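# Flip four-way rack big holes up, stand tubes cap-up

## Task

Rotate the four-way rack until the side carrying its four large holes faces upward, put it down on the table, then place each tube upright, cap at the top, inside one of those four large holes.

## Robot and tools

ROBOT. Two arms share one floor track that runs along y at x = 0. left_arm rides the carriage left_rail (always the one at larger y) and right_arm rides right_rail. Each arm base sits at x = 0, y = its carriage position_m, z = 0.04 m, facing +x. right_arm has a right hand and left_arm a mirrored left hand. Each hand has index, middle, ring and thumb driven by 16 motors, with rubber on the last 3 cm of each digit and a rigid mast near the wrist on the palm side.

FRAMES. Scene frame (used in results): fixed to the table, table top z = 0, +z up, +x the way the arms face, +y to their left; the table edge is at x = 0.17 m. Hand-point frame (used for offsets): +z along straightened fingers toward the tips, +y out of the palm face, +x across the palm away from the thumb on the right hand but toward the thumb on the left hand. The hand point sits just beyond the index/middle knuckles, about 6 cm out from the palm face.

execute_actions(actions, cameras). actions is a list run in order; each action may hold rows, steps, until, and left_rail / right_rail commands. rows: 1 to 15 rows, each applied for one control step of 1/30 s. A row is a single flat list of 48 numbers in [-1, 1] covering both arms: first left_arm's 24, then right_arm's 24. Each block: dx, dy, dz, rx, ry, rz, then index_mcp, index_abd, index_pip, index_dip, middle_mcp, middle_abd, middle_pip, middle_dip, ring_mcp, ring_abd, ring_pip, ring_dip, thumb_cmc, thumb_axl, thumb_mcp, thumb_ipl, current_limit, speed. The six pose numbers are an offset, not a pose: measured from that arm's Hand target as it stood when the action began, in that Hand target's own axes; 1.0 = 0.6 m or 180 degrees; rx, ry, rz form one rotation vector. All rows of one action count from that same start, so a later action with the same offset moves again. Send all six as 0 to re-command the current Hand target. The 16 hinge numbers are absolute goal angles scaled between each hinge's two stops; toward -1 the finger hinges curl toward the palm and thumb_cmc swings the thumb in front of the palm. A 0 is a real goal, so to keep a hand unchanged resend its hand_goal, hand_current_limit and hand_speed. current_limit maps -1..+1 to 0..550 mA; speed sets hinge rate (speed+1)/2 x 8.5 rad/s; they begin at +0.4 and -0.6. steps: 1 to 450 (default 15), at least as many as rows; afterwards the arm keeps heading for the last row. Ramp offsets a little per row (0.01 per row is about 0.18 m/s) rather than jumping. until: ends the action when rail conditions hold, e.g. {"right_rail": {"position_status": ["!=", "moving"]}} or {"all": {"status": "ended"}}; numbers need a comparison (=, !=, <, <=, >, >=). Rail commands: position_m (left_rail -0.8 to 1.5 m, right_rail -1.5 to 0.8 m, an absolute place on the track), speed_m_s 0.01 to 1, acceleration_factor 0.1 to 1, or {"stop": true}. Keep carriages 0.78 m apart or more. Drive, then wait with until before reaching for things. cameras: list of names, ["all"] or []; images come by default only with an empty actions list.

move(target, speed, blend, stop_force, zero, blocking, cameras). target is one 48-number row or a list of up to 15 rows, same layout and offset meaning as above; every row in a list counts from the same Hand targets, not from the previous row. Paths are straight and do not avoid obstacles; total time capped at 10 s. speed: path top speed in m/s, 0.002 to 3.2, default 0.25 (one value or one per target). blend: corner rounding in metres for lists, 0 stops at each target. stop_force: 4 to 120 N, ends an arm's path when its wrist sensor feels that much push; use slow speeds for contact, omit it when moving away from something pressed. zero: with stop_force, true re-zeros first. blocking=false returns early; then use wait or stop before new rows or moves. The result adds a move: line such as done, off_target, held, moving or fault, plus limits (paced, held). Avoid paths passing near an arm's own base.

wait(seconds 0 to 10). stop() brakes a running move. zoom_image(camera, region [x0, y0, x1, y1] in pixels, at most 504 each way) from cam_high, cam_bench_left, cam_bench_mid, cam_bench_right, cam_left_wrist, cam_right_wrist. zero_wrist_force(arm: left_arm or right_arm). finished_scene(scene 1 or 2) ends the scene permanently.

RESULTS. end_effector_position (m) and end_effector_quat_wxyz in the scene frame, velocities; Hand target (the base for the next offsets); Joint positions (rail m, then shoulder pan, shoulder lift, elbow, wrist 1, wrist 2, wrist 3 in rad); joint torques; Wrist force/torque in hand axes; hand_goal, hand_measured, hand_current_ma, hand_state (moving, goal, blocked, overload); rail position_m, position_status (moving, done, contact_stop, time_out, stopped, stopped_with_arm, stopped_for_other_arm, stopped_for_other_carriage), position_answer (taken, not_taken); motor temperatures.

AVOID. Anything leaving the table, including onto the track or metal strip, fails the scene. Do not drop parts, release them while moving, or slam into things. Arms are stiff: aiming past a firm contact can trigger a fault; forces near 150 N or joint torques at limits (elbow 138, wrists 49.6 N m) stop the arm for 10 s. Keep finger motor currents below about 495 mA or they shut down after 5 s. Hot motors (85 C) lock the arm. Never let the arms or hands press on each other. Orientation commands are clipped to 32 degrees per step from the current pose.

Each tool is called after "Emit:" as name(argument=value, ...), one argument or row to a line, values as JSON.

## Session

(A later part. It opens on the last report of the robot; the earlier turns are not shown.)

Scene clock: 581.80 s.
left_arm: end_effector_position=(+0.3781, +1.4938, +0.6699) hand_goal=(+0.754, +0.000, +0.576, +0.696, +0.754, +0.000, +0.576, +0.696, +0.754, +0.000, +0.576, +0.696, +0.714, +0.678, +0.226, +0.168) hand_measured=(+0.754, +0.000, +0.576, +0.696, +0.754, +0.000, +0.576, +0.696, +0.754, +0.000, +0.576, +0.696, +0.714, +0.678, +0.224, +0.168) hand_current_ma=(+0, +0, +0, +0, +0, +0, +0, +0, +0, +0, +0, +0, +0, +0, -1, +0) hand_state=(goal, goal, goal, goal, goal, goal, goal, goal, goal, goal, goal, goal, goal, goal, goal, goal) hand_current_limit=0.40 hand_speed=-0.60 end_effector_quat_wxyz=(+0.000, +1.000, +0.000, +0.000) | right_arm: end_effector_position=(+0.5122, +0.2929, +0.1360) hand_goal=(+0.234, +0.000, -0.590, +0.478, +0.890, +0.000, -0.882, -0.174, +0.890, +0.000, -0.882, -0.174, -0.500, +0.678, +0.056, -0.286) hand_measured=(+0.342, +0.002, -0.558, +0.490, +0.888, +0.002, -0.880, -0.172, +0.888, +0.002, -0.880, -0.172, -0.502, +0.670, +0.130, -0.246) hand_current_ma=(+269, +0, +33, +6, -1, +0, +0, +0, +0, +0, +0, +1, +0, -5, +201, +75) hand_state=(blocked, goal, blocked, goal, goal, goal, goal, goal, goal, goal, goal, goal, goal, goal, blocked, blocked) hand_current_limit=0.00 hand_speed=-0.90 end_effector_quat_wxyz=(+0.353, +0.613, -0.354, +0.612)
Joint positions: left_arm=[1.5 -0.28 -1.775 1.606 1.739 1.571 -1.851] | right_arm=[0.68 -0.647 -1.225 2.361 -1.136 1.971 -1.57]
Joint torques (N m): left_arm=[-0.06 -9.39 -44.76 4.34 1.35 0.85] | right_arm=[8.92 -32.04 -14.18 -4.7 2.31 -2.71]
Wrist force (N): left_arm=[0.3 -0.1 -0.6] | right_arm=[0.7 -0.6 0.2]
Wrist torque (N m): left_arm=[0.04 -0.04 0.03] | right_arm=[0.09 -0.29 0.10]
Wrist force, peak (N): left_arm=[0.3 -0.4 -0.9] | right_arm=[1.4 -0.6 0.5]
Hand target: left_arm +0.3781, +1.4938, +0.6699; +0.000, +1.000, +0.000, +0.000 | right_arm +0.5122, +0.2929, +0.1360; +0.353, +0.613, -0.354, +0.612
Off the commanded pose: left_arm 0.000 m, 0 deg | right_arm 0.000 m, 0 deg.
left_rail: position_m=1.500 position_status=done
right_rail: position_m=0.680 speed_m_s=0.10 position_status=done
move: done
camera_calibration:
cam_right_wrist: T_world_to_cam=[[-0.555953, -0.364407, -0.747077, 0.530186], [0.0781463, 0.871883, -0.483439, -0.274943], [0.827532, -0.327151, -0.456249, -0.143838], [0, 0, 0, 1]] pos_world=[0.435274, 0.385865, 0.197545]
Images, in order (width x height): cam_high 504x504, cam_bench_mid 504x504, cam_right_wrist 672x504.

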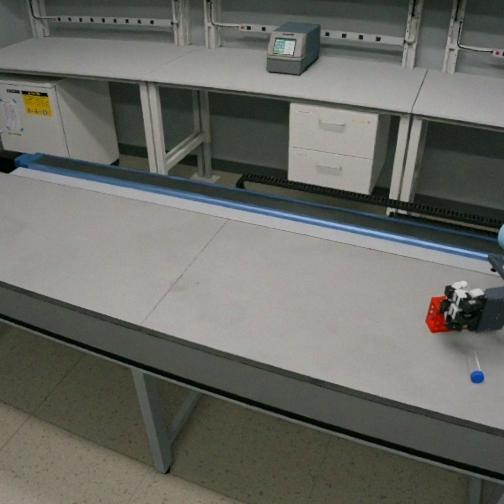

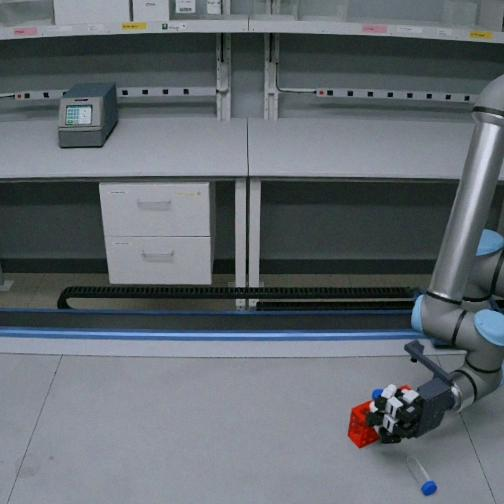

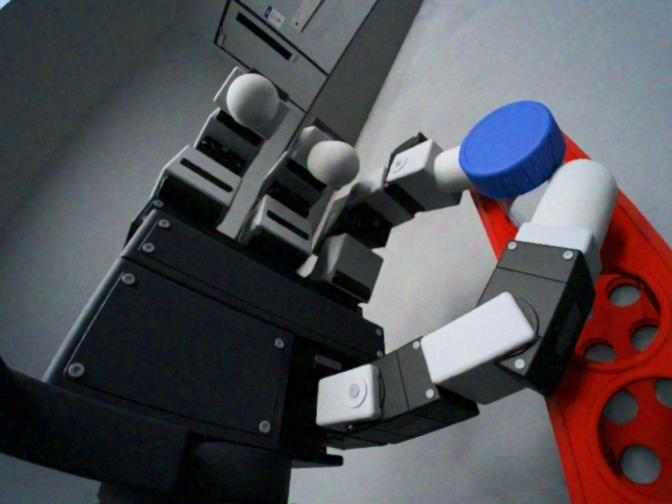

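Emit:
move(
  target=[0,0,0,0,0,0,0.754,0,0.576,0.696,0.754,0,0.576,0.696,0.754,0,0.576,0.696,0.714,0.678,0.226,0.168,0.4,-0.6,-0.008,0,0,0,0,0,0.233,0,-0.591,0.478,0.89,0,-0.883,-0.174,0.89,0,-0.883,-0.174,-0.5,0.677,0.056,-0.286,0.0,-0.9],
  speed=0.02,
  stop_force=4,
  cameras=[],
)

Emit:
execute_actions(
  actions=[
    {"rows": [[0,0,0,0,0,0,0.754,0,0.576,0.696,0.754,0,0.576,0.696,0.754,0,0.576,0.696,0.714,0.678,0.226,0.168,0.4,-0.6,0,0,0,0,0,0,0.36,0,-0.57,0.478,0.89,0,-0.883,-0.174,0.89,0,-0.883,-0.174,-0.5,0.677,0.15,-0.22,0.0,-0.95]], "steps": 30},
    {"rows": [[0,0,0,0,0,0,0.754,0,0.576,0.696,0.754,0,0.576,0.696,0.754,0,0.576,0.696,0.714,0.678,0.226,0.168,0.4,-0.6,0,0,0,0,0,0,0.64,0,-0.591,0.478,0.89,0,-0.883,-0.174,0.89,0,-0.883,-0.174,-0.5,0.677,0.23,-0.1,0.0,-0.93]], "steps": 45},
  ],
  cameras=["cam_high", "cam_bench_mid", "cam_right_wrist"],
)

Emit:
zoom_image(
  camera="cam_bench_mid",
  region=[340, 350, 440, 450],
)

Scene clock: 587.27 s.
left_arm: end_effector_position=(+0.3781, +1.4938, +0.6699) hand_goal=(+0.754, +0.000, +0.576, +0.696, +0.754, +0.000, +0.576, +0.696, +0.754, +0.000, +0.576, +0.696, +0.714, +0.678, +0.226, +0.168) hand_measured=(+0.754, +0.000, +0.576, +0.696, +0.754, +0.000, +0.576, +0.696, +0.754, +0.000, +0.576, +0.696, +0.714, +0.678, +0.224, +0.168) hand_current_ma=(+0, +0, +0, +0, +0, +0, +0, +0, +0, +0, +0, +0, +0, +0, -1, +0) hand_state=(goal, goal, goal, goal, goal, goal, goal, goal, goal, goal, goal, goal, goal, goal, goal, goal) hand_current_limit=0.40 hand_speed=-0.60 end_effector_quat_wxyz=(+0.000, +1.000, +0.000, +0.000) | right_arm: end_effector_position=(+0.5123, +0.2929, +0.1335) hand_goal=(+0.234, +0.000, -0.590, +0.478, +0.890, +0.000, -0.882, -0.174, +0.890, +0.000, -0.882, -0.174, -0.500, +0.678, +0.056, -0.286) hand_measured=(+0.342, -0.014, -0.558, +0.490, +0.888, +0.002, -0.880, -0.172, +0.888, +0.002, -0.880, -0.172, -0.502, +0.670, +0.130, -0.246) hand_current_ma=(+268, -7, +33, +6, -1, +0, +0, +0, +0, +0, +0, +1, +0, -5, +201, +75) hand_state=(blocked, goal, blocked, goal, goal, goal, goal, goal, goal, goal, goal, goal, goal, goal, blocked, blocked) hand_current_limit=0.00 hand_speed=-0.90 end_effector_quat_wxyz=(+0.353, +0.613, -0.354, +0.612)
Joint positions: left_arm=[1.5 -0.28 -1.775 1.606 1.739 1.571 -1.851] | right_arm=[0.68 -0.647 -1.22 2.362 -1.141 1.971 -1.57]
Joint torques (N m): left_arm=[-0.35 -9 -45.02 4.47 1.47 0.58] | right_arm=[7.83 -57.41 -27.31 1.24 1.96 -1.8]
Wrist force (N): left_arm=[0.0 -0.2 -0.4] | right_arm=[2.1 0.2 -0.4]
Wrist torque (N m): left_arm=[0.01 -0.01 0.01] | right_arm=[0.12 -0.26 0.08]
Wrist force, peak (N): left_arm=[-0.2 -0.2 -1.2] | right_arm=[5.4 -1.0 -1.4]
Hand target: left_arm +0.3781, +1.4938, +0.6699; +0.000, +1.000, +0.000, +0.000 | right_arm +0.5123, +0.2929, +0.1335; +0.353, +0.613, -0.354, +0.612 (not the last commanded pose)
Off the commanded pose: left_arm 0.000 m, 0 deg | right_arm 0.002 m, 0 deg.
left_rail: position_m=1.500 position_status=done
right_rail: position_m=0.680 speed_m_s=0.10 position_status=done
move: contact (right_arm)
No camera images: "cameras" was empty.

Scene clock: 589.97 s.
left_arm: end_effector_position=(+0.3781, +1.4938, +0.6699) hand_goal=(+0.754, +0.000, +0.576, +0.696, +0.754, +0.000, +0.576, +0.696, +0.754, +0.000, +0.576, +0.696, +0.714, +0.678, +0.226, +0.168) hand_measured=(+0.754, +0.000, +0.576, +0.696, +0.754, +0.000, +0.576, +0.696, +0.754, +0.000, +0.576, +0.696, +0.714, +0.678, +0.224, +0.168) hand_current_ma=(+0, +0, +0, +0, +0, +0, +0, +0, +0, +0, +0, +0, +0, +0, -1, +0) hand_state=(goal, goal, goal, goal, goal, goal, goal, goal, goal, goal, goal, goal, goal, goal, goal, goal) hand_current_limit=0.40 hand_speed=-0.60 end_effector_quat_wxyz=(+0.000, +1.000, +0.000, +0.000) | right_arm: end_effector_position=(+0.5123, +0.2929, +0.1335) hand_goal=(+0.640, +0.000, -0.590, +0.478, +0.890, +0.000, -0.882, -0.174, +0.890, +0.000, -0.882, -0.174, -0.500, +0.678, +0.230, -0.100) hand_measured=(+0.638, +0.000, -0.592, +0.480, +0.888, +0.002, -0.880, -0.172, +0.888, +0.002, -0.880, -0.172, -0.494, +0.678, +0.226, -0.102) hand_current_ma=(-1, +0, +0, +0, -1, +0, +0, +0, +0, +0, +0, +1, +2, +0, -2, -1) hand_state=(goal, goal, goal, goal, goal, goal, goal, goal, goal, goal, goal, goal, goal, goal, goal, goal) hand_current_limit=0.00 hand_speed=-0.93 end_effector_quat_wxyz=(+0.353, +0.613, -0.354, +0.612)
Joint positions: left_arm=[1.5 -0.28 -1.775 1.606 1.739 1.571 -1.851] | right_arm=[0.68 -0.647 -1.22 2.362 -1.141 1.971 -1.57]
Joint torques (N m): left_arm=[-1.15 -8.79 -45.6 4.47 1.58 0.88] | right_arm=[10.38 -54.78 -26.87 0.7 1.81 -2.35]
Wrist force (N): left_arm=[0.0 -0.4 -0.5] | right_arm=[1.4 -0.5 0.0]
Wrist torque (N m): left_arm=[-0.01 0.00 0.01] | right_arm=[0.08 -0.38 0.11]
Wrist force, peak (N): left_arm=[-0.4 -0.6 -0.7] | right_arm=[2.9 0.0 -0.6]
Hand target: left_arm +0.3781, +1.4938, +0.6699; +0.000, +1.000, +0.000, +0.000 | right_arm +0.5123, +0.2929, +0.1335; +0.353, +0.613, -0.354, +0.612
Off the commanded pose: left_arm 0.000 m, 0 deg | right_arm 0.000 m, 0 deg.
left_rail: position_m=1.500 position_status=done
right_rail: position_m=0.680 speed_m_s=0.10 position_status=done
camera_calibration:
cam_right_wrist: T_world_to_cam=[[-0.55589, -0.364431, -0.747112, 0.528232], [0.0781868, 0.871868, -0.48346, -0.276208], [0.82757, -0.327165, -0.456169, -0.14505], [0, 0, 0, 1]] pos_world=[0.435274, 0.385865, 0.194946]
Images, in order (width x height): cam_high 504x504, cam_bench_mid 504x504, cam_right_wrist 672x504.

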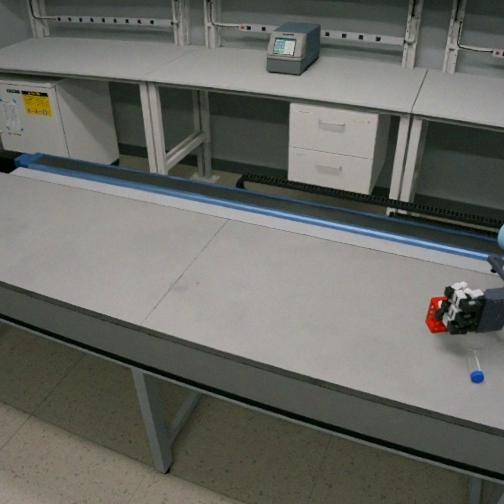

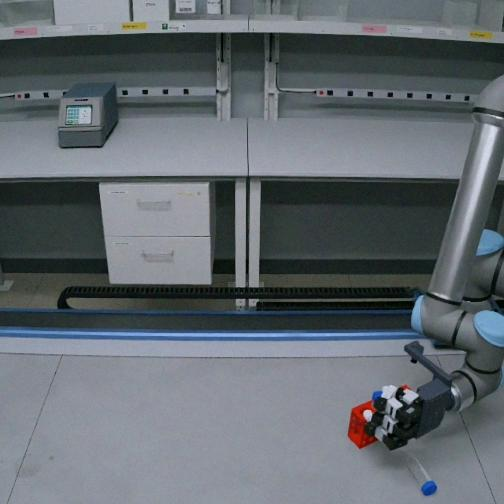

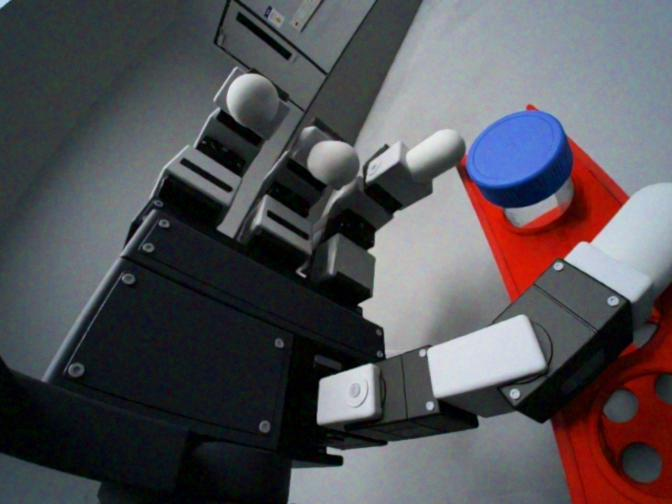

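Scaled by 5.040 from the camera's 504x504 image, which has a finer 720x720 frame.

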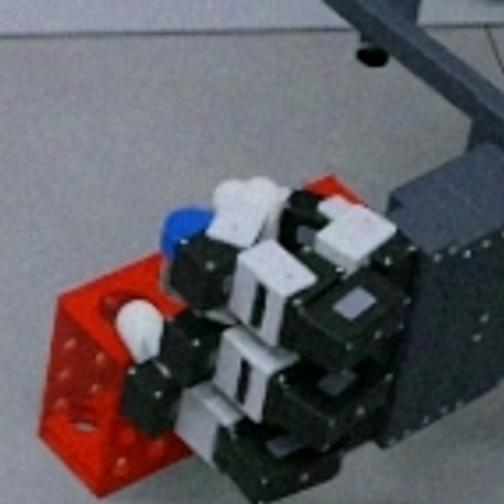

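Emit:
move(
  target=[0,0,0,0,0,0,0.754,0,0.576,0.696,0.754,0,0.576,0.696,0.754,0,0.576,0.696,0.714,0.678,0.226,0.168,0.4,-0.6,0.25,0,0,0,0,0,0.64,0,-0.591,0.478,0.89,0,-0.883,-0.174,0.89,0,-0.883,-0.174,-0.5,0.677,0.23,-0.1,0.0,-0.93],
  speed=0.12,
  cameras=["cam_high", "cam_bench_mid", "cam_right_wrist"],
)

Emit:
zoom_image(
  camera="cam_bench_mid",
  region=[340, 350, 440, 450],
)

Emit:
zoom_image(
  camera="cam_high",
  region=[404, 240, 504, 340],
)

Scene clock: 594.87 s.
left_arm: end_effector_position=(+0.3781, +1.4938, +0.6699) hand_goal=(+0.754, +0.000, +0.576, +0.696, +0.754, +0.000, +0.576, +0.696, +0.754, +0.000, +0.576, +0.696, +0.714, +0.678, +0.226, +0.168) hand_measured=(+0.754, +0.000, +0.576, +0.696, +0.754, +0.000, +0.576, +0.696, +0.754, +0.000, +0.576, +0.696, +0.714, +0.678, +0.224, +0.168) hand_current_ma=(+0, +0, +0, +0, +0, +0, +0, +0, +0, +0, +0, +0, +0, +0, -1, +0) hand_state=(goal, goal, goal, goal, goal, goal, goal, goal, goal, goal, goal, goal, goal, goal, goal, goal) hand_current_limit=0.40 hand_speed=-0.60 end_effector_quat_wxyz=(+0.000, +1.000, +0.000, +0.000) | right_arm: end_effector_position=(+0.5123, +0.2928, +0.2833) hand_goal=(+0.640, +0.000, -0.590, +0.478, +0.890, +0.000, -0.882, -0.174, +0.890, +0.000, -0.882, -0.174, -0.500, +0.678, +0.230, -0.100) hand_measured=(+0.638, +0.000, -0.592, +0.480, +0.888, +0.002, -0.880, -0.172, +0.888, +0.002, -0.880, -0.172, -0.494, +0.678, +0.228, -0.102) hand_current_ma=(-1, +0, +0, +0, -1, +0, +0, +0, +0, +0, +0, +1, +2, +0, -1, -1) hand_state=(goal, goal, goal, goal, goal, goal, goal, goal, goal, goal, goal, goal, goal, goal, goal, goal) hand_current_limit=0.00 hand_speed=-0.93 end_effector_quat_wxyz=(+0.353, +0.613, -0.354, +0.612)
Joint positions: left_arm=[1.5 -0.28 -1.775 1.606 1.739 1.571 -1.851] | right_arm=[0.68 -0.647 -1.496 2.285 -0.788 1.971 -1.57]
Joint torques (N m): left_arm=[-1.65 -9.49 -45.78 4.21 1.31 0.59] | right_arm=[-12.22 -48.55 -40.54 1.12 -1.98 3.89]
Wrist force (N): left_arm=[-0.2 -0.1 -0.8] | right_arm=[-0.3 0.5 0.6]
Wrist torque (N m): left_arm=[0.05 0.01 -0.01] | right_arm=[0.14 -0.23 -0.22]
Wrist force, peak (N): left_arm=[0.0 -0.4 -1.0] | right_arm=[1.4 -0.7 0.2]
Hand target: left_arm +0.3781, +1.4938, +0.6699; +0.000, +1.000, +0.000, +0.000 | right_arm +0.5123, +0.2928, +0.2835; +0.353, +0.613, -0.354, +0.612
Off the commanded pose: left_arm 0.000 m, 0 deg | right_arm 0.000 m, 0 deg.
left_rail: position_m=1.500 position_status=done
right_rail: position_m=0.680 speed_m_s=0.10 position_status=done
move: done
camera_calibration:
cam_right_wrist: T_world_to_cam=[[-0.555893, -0.364462, -0.747095, 0.640195], [0.0781673, 0.871855, -0.483487, -0.203627], [0.827571, -0.327165, -0.456169, -0.0767036], [0, 0, 0, 1]] pos_world=[0.435274, 0.385765, 0.344845]
Images, in order (width x height): cam_high 504x504, cam_bench_mid 504x504, cam_right_wrist 672x504.

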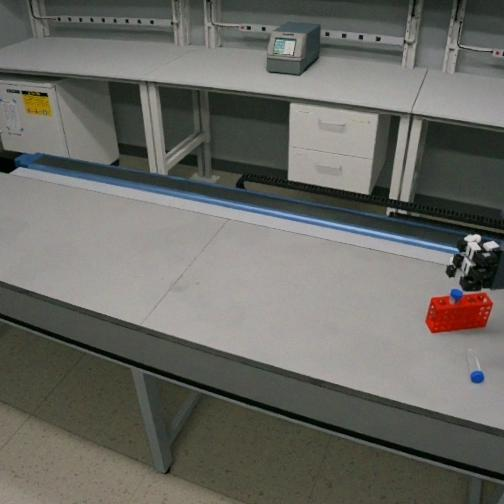

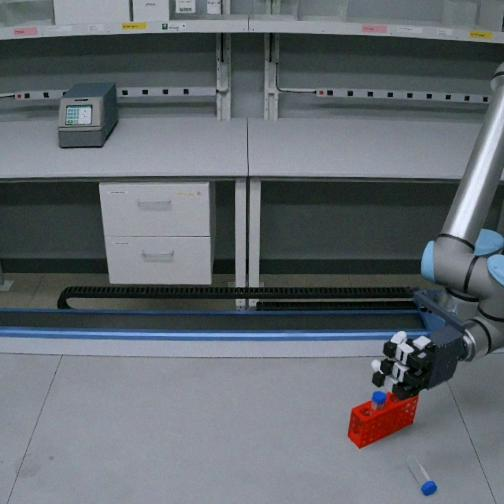

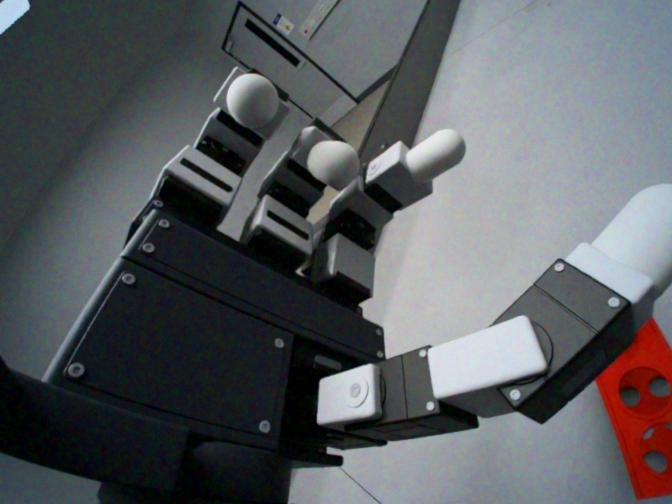

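Scaled by 5.040 from the camera's 504x504 image, which has a finer 720x720 frame.

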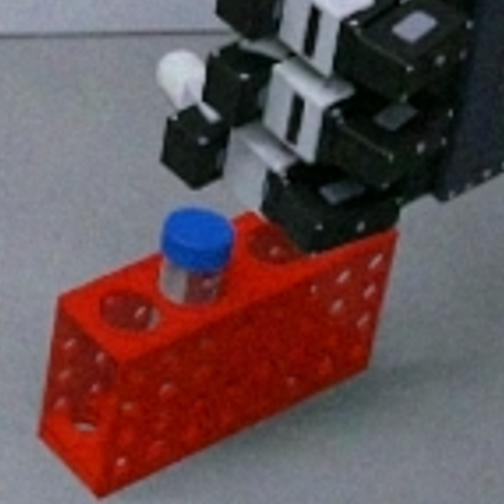

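Scaled by 5.040 from the camera's 504x504 image, which has a finer 720x720 frame.

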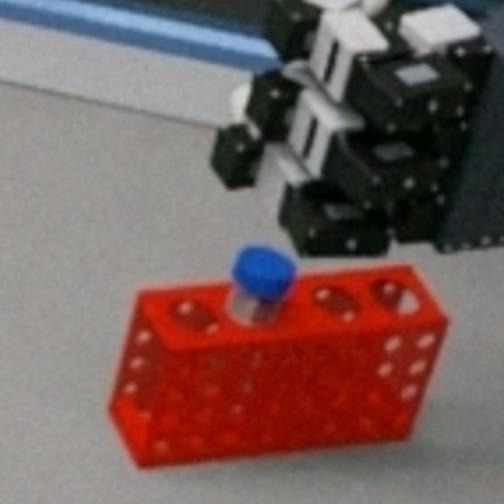

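Emit:
move(
  target=[0,0,0,0,0,0,0.754,0,0.576,0.696,0.754,0,0.576,0.696,0.754,0,0.576,0.696,0.714,0.678,0.226,0.168,0.4,-0.6,0.2,0,0,0,0,0,0.64,0,-0.591,0.478,0.89,0,-0.883,-0.174,0.89,0,-0.883,-0.174,-0.5,0.677,0.23,-0.1,0.0,-0.7],
  speed=0.2,
  cameras=[],
)

Emit:
execute_actions(
  actions=[
    {"right_rail": {"position_m": -1.2, "speed_m_s": 0.8, "acceleration_factor": 0.5}, "steps": 210, "until": {"right_rail": {"position_status": ["!=", "moving"]}}},
    {"left_rail": {"position_m": 1.1, "speed_m_s": 0.5, "acceleration_factor": 0.5}, "steps": 120, "until": {"left_rail": {"position_status": ["!=", "moving"]}}},
  ],
  cameras=[],
)

Emit:
move(
  target=[0.2867,0.5733,0.3667,0.2526,0.5418,0.5418,0.685,0,-0.591,0.478,0.89,0,-0.883,-0.174,0.89,0,-0.883,-0.174,-0.5,0.677,0.236,-0.081,0.0,-0.6,0,0,0,0,0,0,0.64,0,-0.591,0.478,0.89,0,-0.883,-0.174,0.89,0,-0.883,-0.174,-0.5,0.677,0.23,-0.1,0.0,-0.7],
  speed=0.3,
  cameras=[],
)

Emit:
move(
  target=[0.3167,0.3333,0.6008,-0.1344,0.1940,0.043,0.685,0,-0.591,0.478,0.89,0,-0.883,-0.174,0.89,0,-0.883,-0.174,-0.5,0.677,0.236,-0.081,0.0,-0.6,0,0,0,0,0,0,0.64,0,-0.591,0.478,0.89,0,-0.883,-0.174,0.89,0,-0.883,-0.174,-0.5,0.677,0.23,-0.1,0.0,-0.7],
  speed=0.25,
  cameras=["cam_high", "cam_bench_left", "cam_bench_mid", "cam_left_wrist"],
)

Emit:
zoom_image(
  camera="cam_bench_mid",
  region=[354, 370, 504, 504],
)

Emit:
zoom_image(
  camera="cam_high",
  region=[404, 240, 504, 400],
)

Scene clock: 617.17 s.
left_arm: end_effector_position=(+0.3781, +1.4938, +0.6699) hand_goal=(+0.754, +0.000, +0.576, +0.696, +0.754, +0.000, +0.576, +0.696, +0.754, +0.000, +0.576, +0.696, +0.714, +0.678, +0.226, +0.168) hand_measured=(+0.754, +0.000, +0.576, +0.696, +0.754, +0.000, +0.576, +0.696, +0.754, +0.000, +0.576, +0.696, +0.714, +0.678, +0.224, +0.168) hand_current_ma=(+0, +0, +0, +0, +0, +0, +0, +0, +0, +0, +0, +0, +0, +0, -1, +0) hand_state=(goal, goal, goal, goal, goal, goal, goal, goal, goal, goal, goal, goal, goal, goal, goal, goal) hand_current_limit=0.40 hand_speed=-0.60 end_effector_quat_wxyz=(+0.000, +1.000, +0.000, +0.000) | right_arm: end_effector_position=(+0.5123, +0.2927, +0.4033) hand_goal=(+0.640, +0.000, -0.590, +0.478, +0.890, +0.000, -0.882, -0.174, +0.890, +0.000, -0.882, -0.174, -0.500, +0.678, +0.230, -0.100) hand_measured=(+0.638, +0.000, -0.592, +0.480, +0.888, +0.002, -0.880, -0.172, +0.888, +0.002, -0.880, -0.172, -0.492, +0.678, +0.228, -0.102) hand_current_ma=(-1, +0, +0, +0, -1, +0, +0, +0, +0, +0, +0, +1, +3, +0, -1, -1) hand_state=(goal, goal, goal, goal, goal, goal, goal, goal, goal, goal, goal, goal, goal, goal, goal, goal) hand_current_limit=0.00 hand_speed=-0.70 end_effector_quat_wxyz=(+0.353, +0.613, -0.354, +0.612)
Joint positions: left_arm=[1.5 -0.28 -1.775 1.606 1.739 1.571 -1.851] | right_arm=[0.68 -0.647 -1.647 2.171 -0.523 1.971 -1.57]
Joint torques (N m): left_arm=[-2.06 -8.42 -45.47 4.08 1.39 0.52] | right_arm=[-14.22 -39.26 -46.67 0.94 -2.75 3.88]
Wrist force (N): left_arm=[0.0 -0.1 -0.5] | right_arm=[0.6 -0.2 0.4]
Wrist torque (N m): left_arm=[0.03 -0.01 0.01] | right_arm=[-0.03 -0.30 -0.19]
Wrist force, peak (N): left_arm=[-0.1 -0.7 -0.8] | right_arm=[-1.7 0.4 0.7]
Hand target: left_arm +0.3781, +1.4938, +0.6699; +0.000, +1.000, +0.000, +0.000 | right_arm +0.5123, +0.2927, +0.4035; +0.353, +0.613, -0.354, +0.612
Off the commanded pose: left_arm 0.000 m, 0 deg | right_arm 0.000 m, 0 deg.
left_rail: position_m=1.500 position_status=done
right_rail: position_m=0.680 speed_m_s=0.10 position_status=done
move: done
No camera images: "cameras" was empty.

Scene clock: 623.27 s.
left_arm: end_effector_position=(+0.3781, +1.0939, +0.6699) hand_goal=(+0.754, +0.000, +0.576, +0.696, +0.754, +0.000, +0.576, +0.696, +0.754, +0.000, +0.576, +0.696, +0.714, +0.678, +0.226, +0.168) hand_measured=(+0.754, +0.000, +0.576, +0.696, +0.754, +0.000, +0.576, +0.696, +0.754, +0.000, +0.576, +0.696, +0.714, +0.678, +0.224, +0.168) hand_current_ma=(+0, +0, +0, +0, +0, +0, +0, +0, +0, +0, +0, +0, +0, +0, -1, +0) hand_state=(goal, goal, goal, goal, goal, goal, goal, goal, goal, goal, goal, goal, goal, goal, goal, goal) hand_current_limit=0.40 hand_speed=-0.60 end_effector_quat_wxyz=(+0.000, +1.000, +0.000, +0.000) | right_arm: end_effector_position=(+0.5123, -1.5873, +0.4035) hand_goal=(+0.640, +0.000, -0.590, +0.478, +0.890, +0.000, -0.882, -0.174, +0.890, +0.000, -0.882, -0.174, -0.500, +0.678, +0.230, -0.100) hand_measured=(+0.638, +0.000, -0.592, +0.480, +0.888, +0.002, -0.880, -0.172, +0.888, +0.002, -0.880, -0.172, -0.492, +0.678, +0.228, -0.102) hand_current_ma=(-1, +0, +0, +0, +0, +0, +0, +0, +0, +0, +0, +1, +3, +0, +0, -1) hand_state=(goal, goal, goal, goal, goal, goal, goal, goal, goal, goal, goal, goal, goal, goal, goal, goal) hand_current_limit=0.00 hand_speed=-0.70 end_effector_quat_wxyz=(+0.353, +0.613, -0.354, +0.612)
Joint positions: left_arm=[1.1 -0.28 -1.775 1.606 1.739 1.571 -1.851] | right_arm=[-1.2 -0.647 -1.647 2.17 -0.522 1.971 -1.57]
Joint torques (N m): left_arm=[-2.01 -12.57 -46.41 4.29 1.32 0.72] | right_arm=[7.07 -36.61 -33.78 -2.13 0.87 3.32]
Wrist force (N): left_arm=[-0.1 -0.3 -0.5] | right_arm=[0.5 -0.2 -0.2]
Wrist torque (N m): left_arm=[0.00 0.00 0.00] | right_arm=[0.02 -0.28 -0.20]
Wrist force, peak (N): left_arm=[0.1 -1.6 -0.7] | right_arm=[0.7 0.0 1.1]
Hand target: left_arm +0.3781, +1.0939, +0.6699; +0.000, +1.000, +0.000, +0.000 | right_arm +0.5123, -1.5873, +0.4035; +0.353, +0.613, -0.354, +0.612
Off the commanded pose: left_arm 0.000 m, 0 deg | right_arm 0.000 m, 0 deg.
left_rail: position_m=1.100 speed_m_s=0.50 position_status=done
right_rail: position_m=-1.200 speed_m_s=0.80 position_status=done
No camera images: "cameras" was empty.

Scene clock: 628.37 s.
left_arm: end_effector_position=(+0.5501, +0.7499, +0.4500) hand_goal=(+0.686, +0.000, -0.590, +0.478, +0.890, +0.000, -0.882, -0.174, +0.890, +0.000, -0.882, -0.174, -0.500, +0.678, +0.236, -0.080) hand_measured=(+0.680, +0.000, -0.588, +0.480, +0.884, +0.000, -0.878, -0.170, +0.884, +0.000, -0.880, -0.170, -0.502, +0.678, +0.234, -0.078) hand_current_ma=(-2, +0, +0, +1, -2, +0, +1, +1, -2, +0, +1, +1, -1, +0, +0, +0) hand_state=(goal, goal, goal, goal, goal, goal, goal, goal, goal, goal, goal, goal, goal, goal, goal, goal) hand_current_limit=0.00 hand_speed=-0.60 end_effector_quat_wxyz=(+0.299, -0.299, +0.641, -0.641) | right_arm: end_effector_position=(+0.5123, -1.5873, +0.4035) hand_goal=(+0.640, +0.000, -0.590, +0.478, +0.890, +0.000, -0.882, -0.174, +0.890, +0.000, -0.882, -0.174, -0.500, +0.678, +0.230, -0.100) hand_measured=(+0.638, +0.000, -0.592, +0.480, +0.888, +0.002, -0.880, -0.172, +0.888, +0.002, -0.880, -0.172, -0.492, +0.678, +0.228, -0.102) hand_current_ma=(-1, +0, +0, +0, +0, +0, +0, +0, +0, +0, +0, +1, +3, +0, +0, -1) hand_state=(goal, goal, goal, goal, goal, goal, goal, goal, goal, goal, goal, goal, goal, goal, goal, goal) hand_current_limit=0.00 hand_speed=-0.70 end_effector_quat_wxyz=(+0.353, +0.613, -0.354, +0.612)
Joint positions: left_arm=[1.1 -0.868 -1.86 2.131 -0.271 1.401 0] | right_arm=[-1.2 -0.647 -1.647 2.17 -0.522 1.971 -1.57]
Joint torques (N m): left_arm=[15.68 -4.73 -32.01 -5.13 3.27 2.41] | right_arm=[12.51 -34.21 -34.97 -2.89 2.11 3.22]
Wrist force (N): left_arm=[1.2 -1.0 -0.1] | right_arm=[0.4 0.2 -0.2]
Wrist torque (N m): left_arm=[-0.06 -0.27 -0.08] | right_arm=[0.06 -0.26 -0.20]
Wrist force, peak (N): left_arm=[1.1 -1.6 -0.1] | right_arm=[1.0 -0.3 0.2]
Hand target: left_arm +0.5501, +0.7499, +0.4499; +0.299, -0.299, +0.641, -0.641 | right_arm +0.5123, -1.5873, +0.4035; +0.353, +0.613, -0.354, +0.612
Off the commanded pose: left_arm 0.000 m, 0 deg | right_arm 0.000 m, 0 deg.
left_rail: position_m=1.100 speed_m_s=0.50 position_status=done
right_rail: position_m=-1.200 speed_m_s=0.80 position_status=done
move: done
No camera images: "cameras" was empty.

Scene clock: 631.10 s.
left_arm: end_effector_position=(+0.7040, +0.3726, +0.2500) hand_goal=(+0.686, +0.000, -0.590, +0.478, +0.890, +0.000, -0.882, -0.174, +0.890, +0.000, -0.882, -0.174, -0.500, +0.678, +0.236, -0.080) hand_measured=(+0.680, +0.000, -0.588, +0.480, +0.884, +0.000, -0.880, -0.170, +0.884, +0.000, -0.880, -0.170, -0.502, +0.678, +0.234, -0.078) hand_current_ma=(-2, +0, +0, +1, -2, +0, +1, +1, -2, +0, +1, +1, -1, +0, +0, +0) hand_state=(goal, goal, goal, goal, goal, goal, goal, goal, goal, goal, goal, goal, goal, goal, goal, goal) hand_current_limit=0.00 hand_speed=-0.60 end_effector_quat_wxyz=(+0.068, -0.107, +0.837, -0.533) | right_arm: end_effector_position=(+0.5123, -1.5873, +0.4035) hand_goal=(+0.640, +0.000, -0.590, +0.478, +0.890, +0.000, -0.882, -0.174, +0.890, +0.000, -0.882, -0.174, -0.500, +0.678, +0.230, -0.100) hand_measured=(+0.638, +0.000, -0.592, +0.480, +0.888, +0.002, -0.880, -0.172, +0.888, +0.002, -0.880, -0.172, -0.492, +0.678, +0.228, -0.102) hand_current_ma=(-1, +0, +0, +0, +0, +0, +0, +0, +0, +0, +0, +1, +3, +0, +0, -1) hand_state=(goal, goal, goal, goal, goal, goal, goal, goal, goal, goal, goal, goal, goal, goal, goal, goal) hand_current_limit=0.00 hand_speed=-0.70 end_effector_quat_wxyz=(+0.353, +0.613, -0.354, +0.612)
Joint positions: left_arm=[1.1 -0.874 -0.939 1.255 0.16 1.97 0.198] | right_arm=[-1.2 -0.647 -1.647 2.17 -0.522 1.971 -1.57]
Joint torques (N m): left_arm=[-4.68 -76.67 -49.74 4.22 3.99 2.66] | right_arm=[9.63 -33.06 -35.27 -2.88 2.18 3.15]
Wrist force (N): left_arm=[0.7 -1.3 -0.4] | right_arm=[0.9 -0.3 0.0]
Wrist torque (N m): left_arm=[-0.09 -0.12 -0.11] | right_arm=[-0.01 -0.34 -0.17]
Wrist force, peak (N): left_arm=[0.7 -2.0 -1.5] | right_arm=[1.1 0.0 0.4]
Hand target: left_arm +0.7041, +0.3726, +0.2500; +0.068, -0.106, +0.837, -0.533 | right_arm +0.5123, -1.5873, +0.4035; +0.353, +0.613, -0.354, +0.612
Off the commanded pose: left_arm 0.000 m, 0 deg | right_arm 0.000 m, 0 deg.
left_rail: position_m=1.100 speed_m_s=0.50 position_status=done
right_rail: position_m=-1.200 speed_m_s=0.80 position_status=done
move: done
camera_calibration:
cam_left_wrist: T_world_to_cam=[[0.799226, -0.0986688, 0.592876, -0.703173], [-0.543069, 0.30409, 0.782691, 0.0282033], [-0.257515, -0.94752, 0.189453, 0.615304], [0, 0, 0, 1]] pos_world=[0.735761, 0.505055, 0.278249]
Images, in order (width x height): cam_high 504x504, cam_bench_left 504x504, cam_bench_mid 504x504, cam_left_wrist 672x504.

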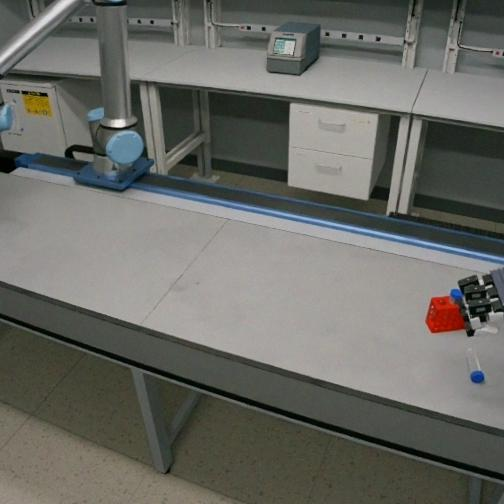

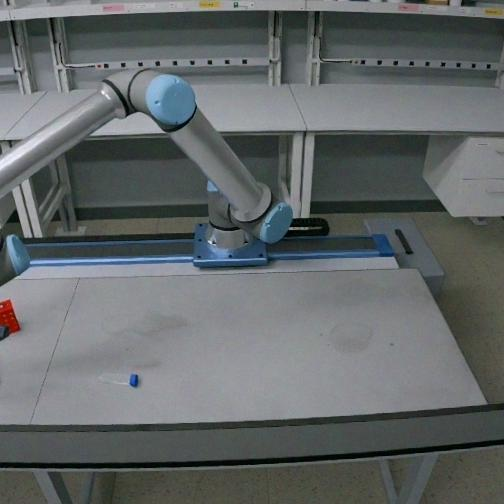

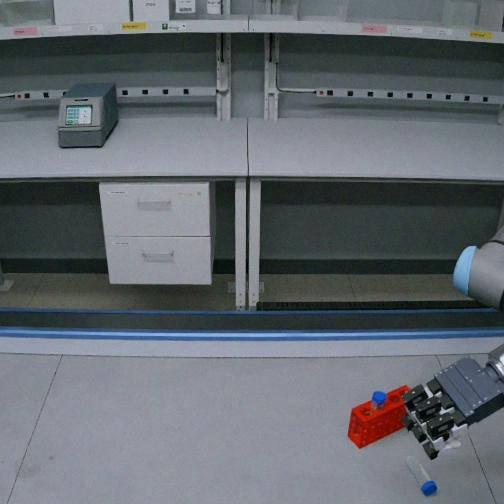

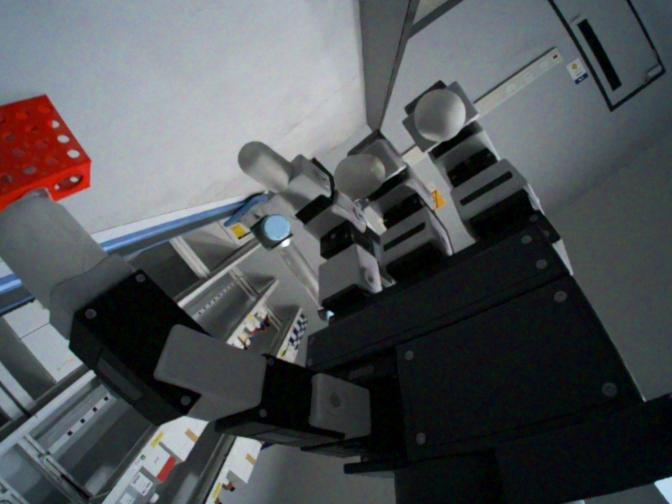

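Scaled by 3.360 from the camera's 504x504 image, which has a finer 720x720 frame.

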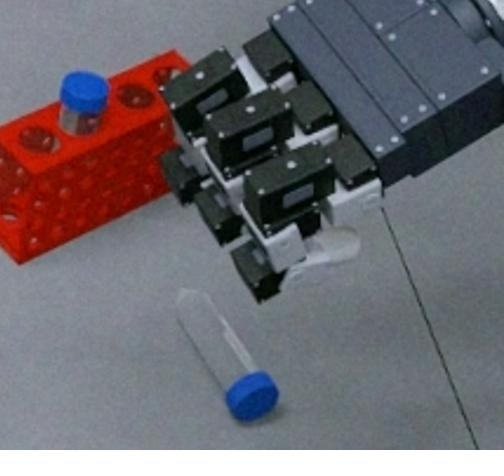

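Scaled by 3.150 from the camera's 504x504 image, which has a finer 720x720 frame.

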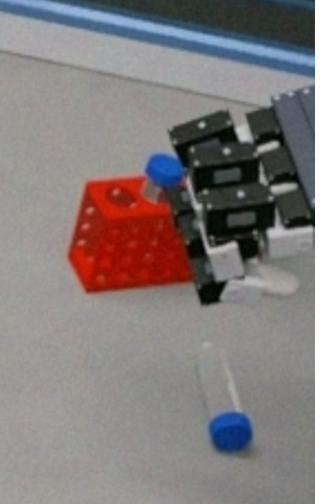

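Emit:
move(
  target=[0,0.2266,0.1057,0,0,0,0.685,0,-0.591,0.478,0.89,0,-0.883,-0.174,0.89,0,-0.883,-0.174,-0.5,0.677,0.236,-0.081,0.0,-0.6,0,0,0,0,0,0,0.64,0,-0.591,0.478,0.89,0,-0.883,-0.174,0.89,0,-0.883,-0.174,-0.5,0.677,0.23,-0.1,0.0,-0.7],
  speed=0.15,
  cameras=["cam_high", "cam_bench_mid", "cam_left_wrist"],
)

Emit:
zoom_image(
  camera="cam_left_wrist",
  region=[0, 0, 300, 300],
)

Emit:
zoom_image(
  camera="cam_bench_mid",
  region=[384, 400, 484, 504],
)

Scene clock: 644.03 s.
left_arm: end_effector_position=(+0.7041, +0.3726, +0.1002) hand_goal=(+0.686, +0.000, -0.590, +0.478, +0.890, +0.000, -0.882, -0.174, +0.890, +0.000, -0.882, -0.174, -0.500, +0.678, +0.236, -0.080) hand_measured=(+0.680, +0.000, -0.588, +0.480, +0.884, +0.000, -0.880, -0.170, +0.884, +0.000, -0.880, -0.170, -0.502, +0.678, +0.234, -0.078) hand_current_ma=(-2, +0, +0, +1, -2, +0, +1, +1, -2, +0, +1, +1, -1, +0, +0, +0) hand_state=(goal, goal, goal, goal, goal, goal, goal, goal, goal, goal, goal, goal, goal, goal, goal, goal) hand_current_limit=0.00 hand_speed=-0.60 end_effector_quat_wxyz=(+0.068, -0.106, +0.837, -0.533) | right_arm: end_effector_position=(+0.5123, -1.5873, +0.4035) hand_goal=(+0.640, +0.000, -0.590, +0.478, +0.890, +0.000, -0.882, -0.174, +0.890, +0.000, -0.882, -0.174, -0.500, +0.678, +0.230, -0.100) hand_measured=(+0.638, +0.000, -0.592, +0.480, +0.888, +0.002, -0.880, -0.172, +0.888, +0.002, -0.880, -0.172, -0.492, +0.678, +0.228, -0.102) hand_current_ma=(-1, +0, +0, +0, +0, +0, +0, +0, +0, +0, +0, +1, +3, +0, +0, -1) hand_state=(goal, goal, goal, goal, goal, goal, goal, goal, goal, goal, goal, goal, goal, goal, goal, goal) hand_current_limit=0.00 hand_speed=-0.70 end_effector_quat_wxyz=(+0.353, +0.613, -0.354, +0.612)
Joint positions: left_arm=[1.1 -0.874 -0.836 1.362 -0.05 1.97 0.198] | right_arm=[-1.2 -0.647 -1.647 2.17 -0.522 1.971 -1.57]
Joint torques (N m): left_arm=[-7.18 -76.7 -25.31 -3.37 -1.3 -1.84] | right_arm=[13.6 -29.25 -33.72 -3.09 1.71 3.03]
Wrist force (N): left_arm=[0.7 -0.6 -0.8] | right_arm=[0.3 -0.4 0.0]
Wrist torque (N m): left_arm=[0.10 -0.18 -0.04] | right_arm=[-0.02 -0.26 -0.22]
Wrist force, peak (N): left_arm=[0.4 -2.1 -1.0] | right_arm=[1.0 0.1 0.3]
Hand target: left_arm +0.7041, +0.3725, +0.0999; +0.068, -0.106, +0.837, -0.533 | right_arm +0.5123, -1.5873, +0.4035; +0.353, +0.613, -0.354, +0.612
Off the commanded pose: left_arm 0.000 m, 0 deg | right_arm 0.000 m, 0 deg.
left_rail: position_m=1.100 speed_m_s=0.50 position_status=done
right_rail: position_m=-1.200 speed_m_s=0.80 position_status=done
move: done
camera_calibration:
cam_left_wrist: T_world_to_cam=[[0.799306, -0.0988623, 0.592736, -0.614394], [-0.542906, 0.304045, 0.782821, 0.145421], [-0.25761, -0.947514, 0.189352, 0.643695], [0, 0, 0, 1]] pos_world=[0.735861, 0.504955, 0.128449]
Images, in order (width x height): cam_high 504x504, cam_bench_mid 504x504, cam_left_wrist 672x504.

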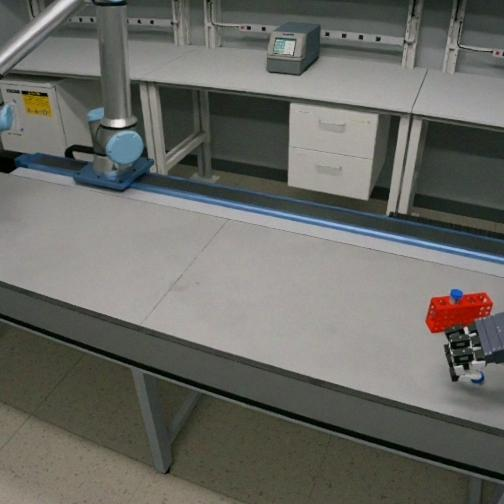

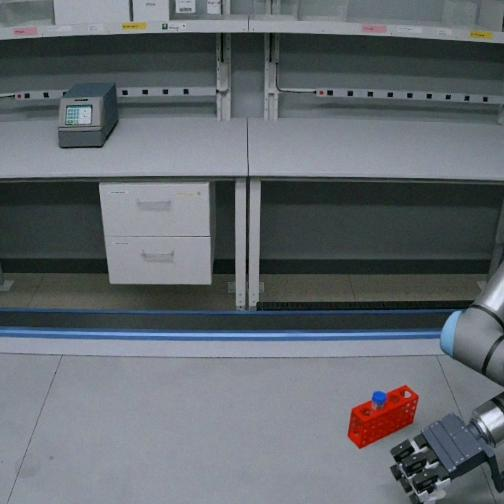

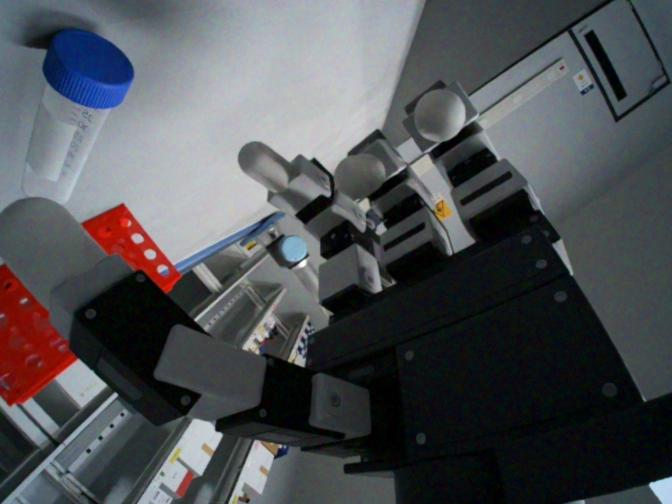

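Scaled by 1.680 from the camera's 672x504 image, which has a finer 960x720 frame.

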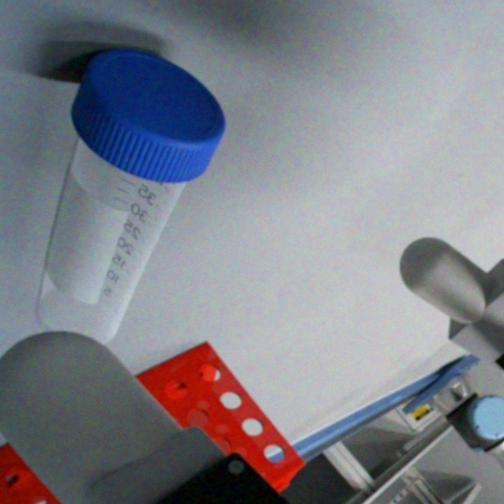

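Scaled by 4.846 from the camera's 504x504 image, which has a finer 720x720 frame.

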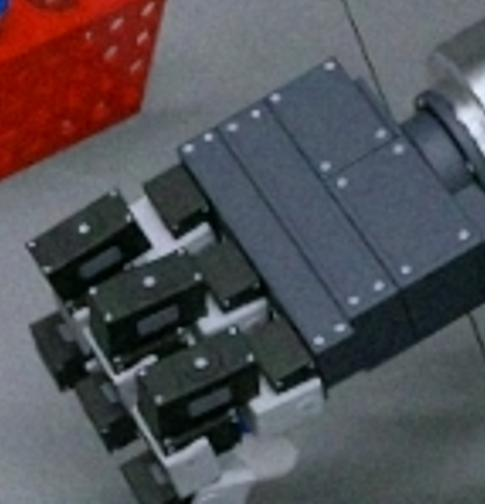

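Emit:
move(
  target=[0.011,0.099,0.0559,0,0,0,0.685,0,-0.591,0.478,0.89,0,-0.883,-0.174,0.89,0,-0.883,-0.174,-0.5,0.677,0.236,-0.081,0.0,-0.6,0,0,0,0,0,0,0.64,0,-0.591,0.478,0.89,0,-0.883,-0.174,0.89,0,-0.883,-0.174,-0.5,0.677,0.23,-0.1,0.0,-0.7],
  speed=0.08,
  stop_force=6,
  cameras=["cam_bench_mid", "cam_left_wrist"],
)

Emit:
zoom_image(
  camera="cam_left_wrist",
  region=[40, 60, 300, 320],
)

Scene clock: 662.33 s.
left_arm: end_effector_position=(+0.6990, +0.3658, +0.0319) hand_goal=(+0.686, +0.000, -0.590, +0.478, +0.890, +0.000, -0.882, -0.174, +0.890, +0.000, -0.882, -0.174, -0.500, +0.678, +0.236, -0.080) hand_measured=(+0.680, +0.000, -0.588, +0.480, +0.884, +0.000, -0.880, -0.170, +0.884, +0.000, -0.880, -0.170, -0.502, +0.678, +0.234, -0.078) hand_current_ma=(-2, +0, +0, +1, -2, +0, +1, +1, -2, +0, +1, +1, -1, +0, +0, +0) hand_state=(goal, goal, goal, goal, goal, goal, goal, goal, goal, goal, goal, goal, goal, goal, goal, goal) hand_current_limit=0.00 hand_speed=-0.60 end_effector_quat_wxyz=(+0.068, -0.106, +0.837, -0.533) | right_arm: end_effector_position=(+0.5123, -1.5873, +0.4035) hand_goal=(+0.640, +0.000, -0.590, +0.478, +0.890, +0.000, -0.882, -0.174, +0.890, +0.000, -0.882, -0.174, -0.500, +0.678, +0.230, -0.100) hand_measured=(+0.638, +0.000, -0.592, +0.480, +0.888, +0.002, -0.880, -0.172, +0.888, +0.002, -0.880, -0.172, -0.492, +0.678, +0.228, -0.102) hand_current_ma=(-1, +0, +0, +0, +0, +0, +0, +0, +0, +0, +0, +1, +3, +0, +0, -1) hand_state=(goal, goal, goal, goal, goal, goal, goal, goal, goal, goal, goal, goal, goal, goal, goal, goal) hand_current_limit=0.00 hand_speed=-0.70 end_effector_quat_wxyz=(+0.353, +0.613, -0.354, +0.612)
Joint positions: left_arm=[1.1 -0.884 -0.774 1.388 -0.139 1.962 0.193] | right_arm=[-1.2 -0.647 -1.647 2.17 -0.522 1.971 -1.57]
Joint torques (N m): left_arm=[-15.14 -82.24 -22.92 -2.94 -2.4 -2.16] | right_arm=[10 -28.71 -34.12 -2.89 1.7 2.74]
Wrist force (N): left_arm=[0.5 -0.8 -0.6] | right_arm=[0.4 -0.3 0.0]
Wrist torque (N m): left_arm=[0.06 -0.14 0.13] | right_arm=[-0.01 -0.26 -0.21]
Wrist force, peak (N): left_arm=[0.7 -1.3 -0.9] | right_arm=[0.9 -0.4 0.7]
Hand target: left_arm +0.6990, +0.3658, +0.0319; +0.068, -0.106, +0.837, -0.533 | right_arm +0.5123, -1.5873, +0.4035; +0.353, +0.613, -0.354, +0.612
Off the commanded pose: left_arm 0.000 m, 0 deg | right_arm 0.000 m, 0 deg.
left_rail: position_m=1.100 speed_m_s=0.50 position_status=done
right_rail: position_m=-1.200 speed_m_s=0.80 position_status=done
move: done
camera_calibration:
cam_left_wrist: T_world_to_cam=[[0.799273, -0.0988447, 0.592784, -0.570573], [-0.542954, 0.304052, 0.782786, 0.198275], [-0.257611, -0.947514, 0.189352, 0.648897], [0, 0, 0, 1]] pos_world=[0.730861, 0.498155, 0.0601491]
Images, in order (width x height): cam_bench_mid 504x504, cam_left_wrist 672x504.

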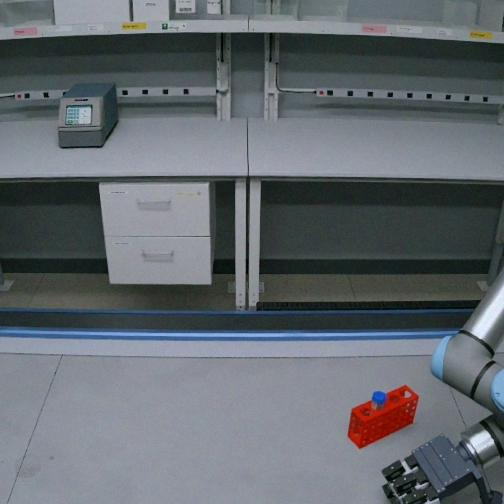

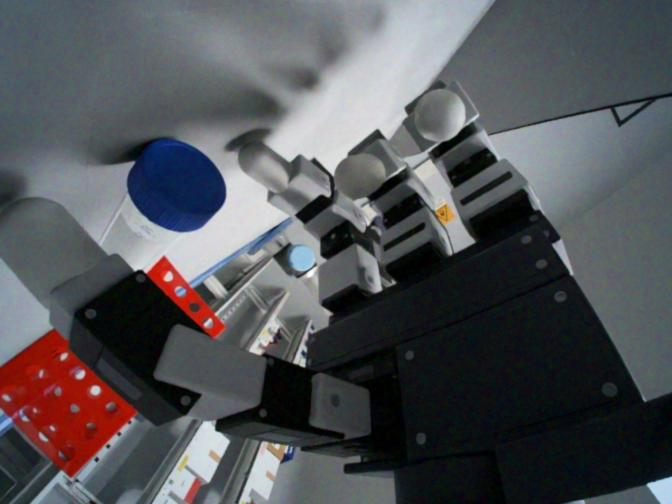

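Scaled by 1.938 from the camera's 672x504 image, which has a finer 960x720 frame.

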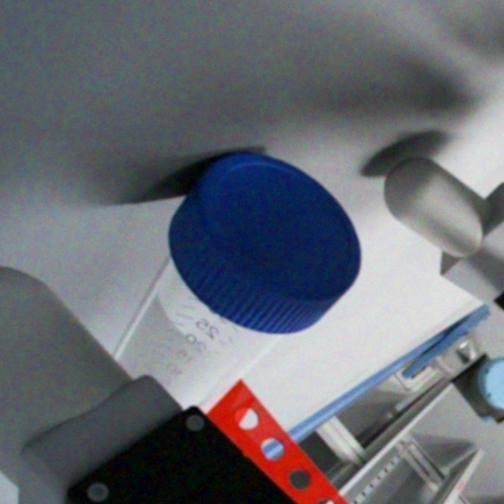

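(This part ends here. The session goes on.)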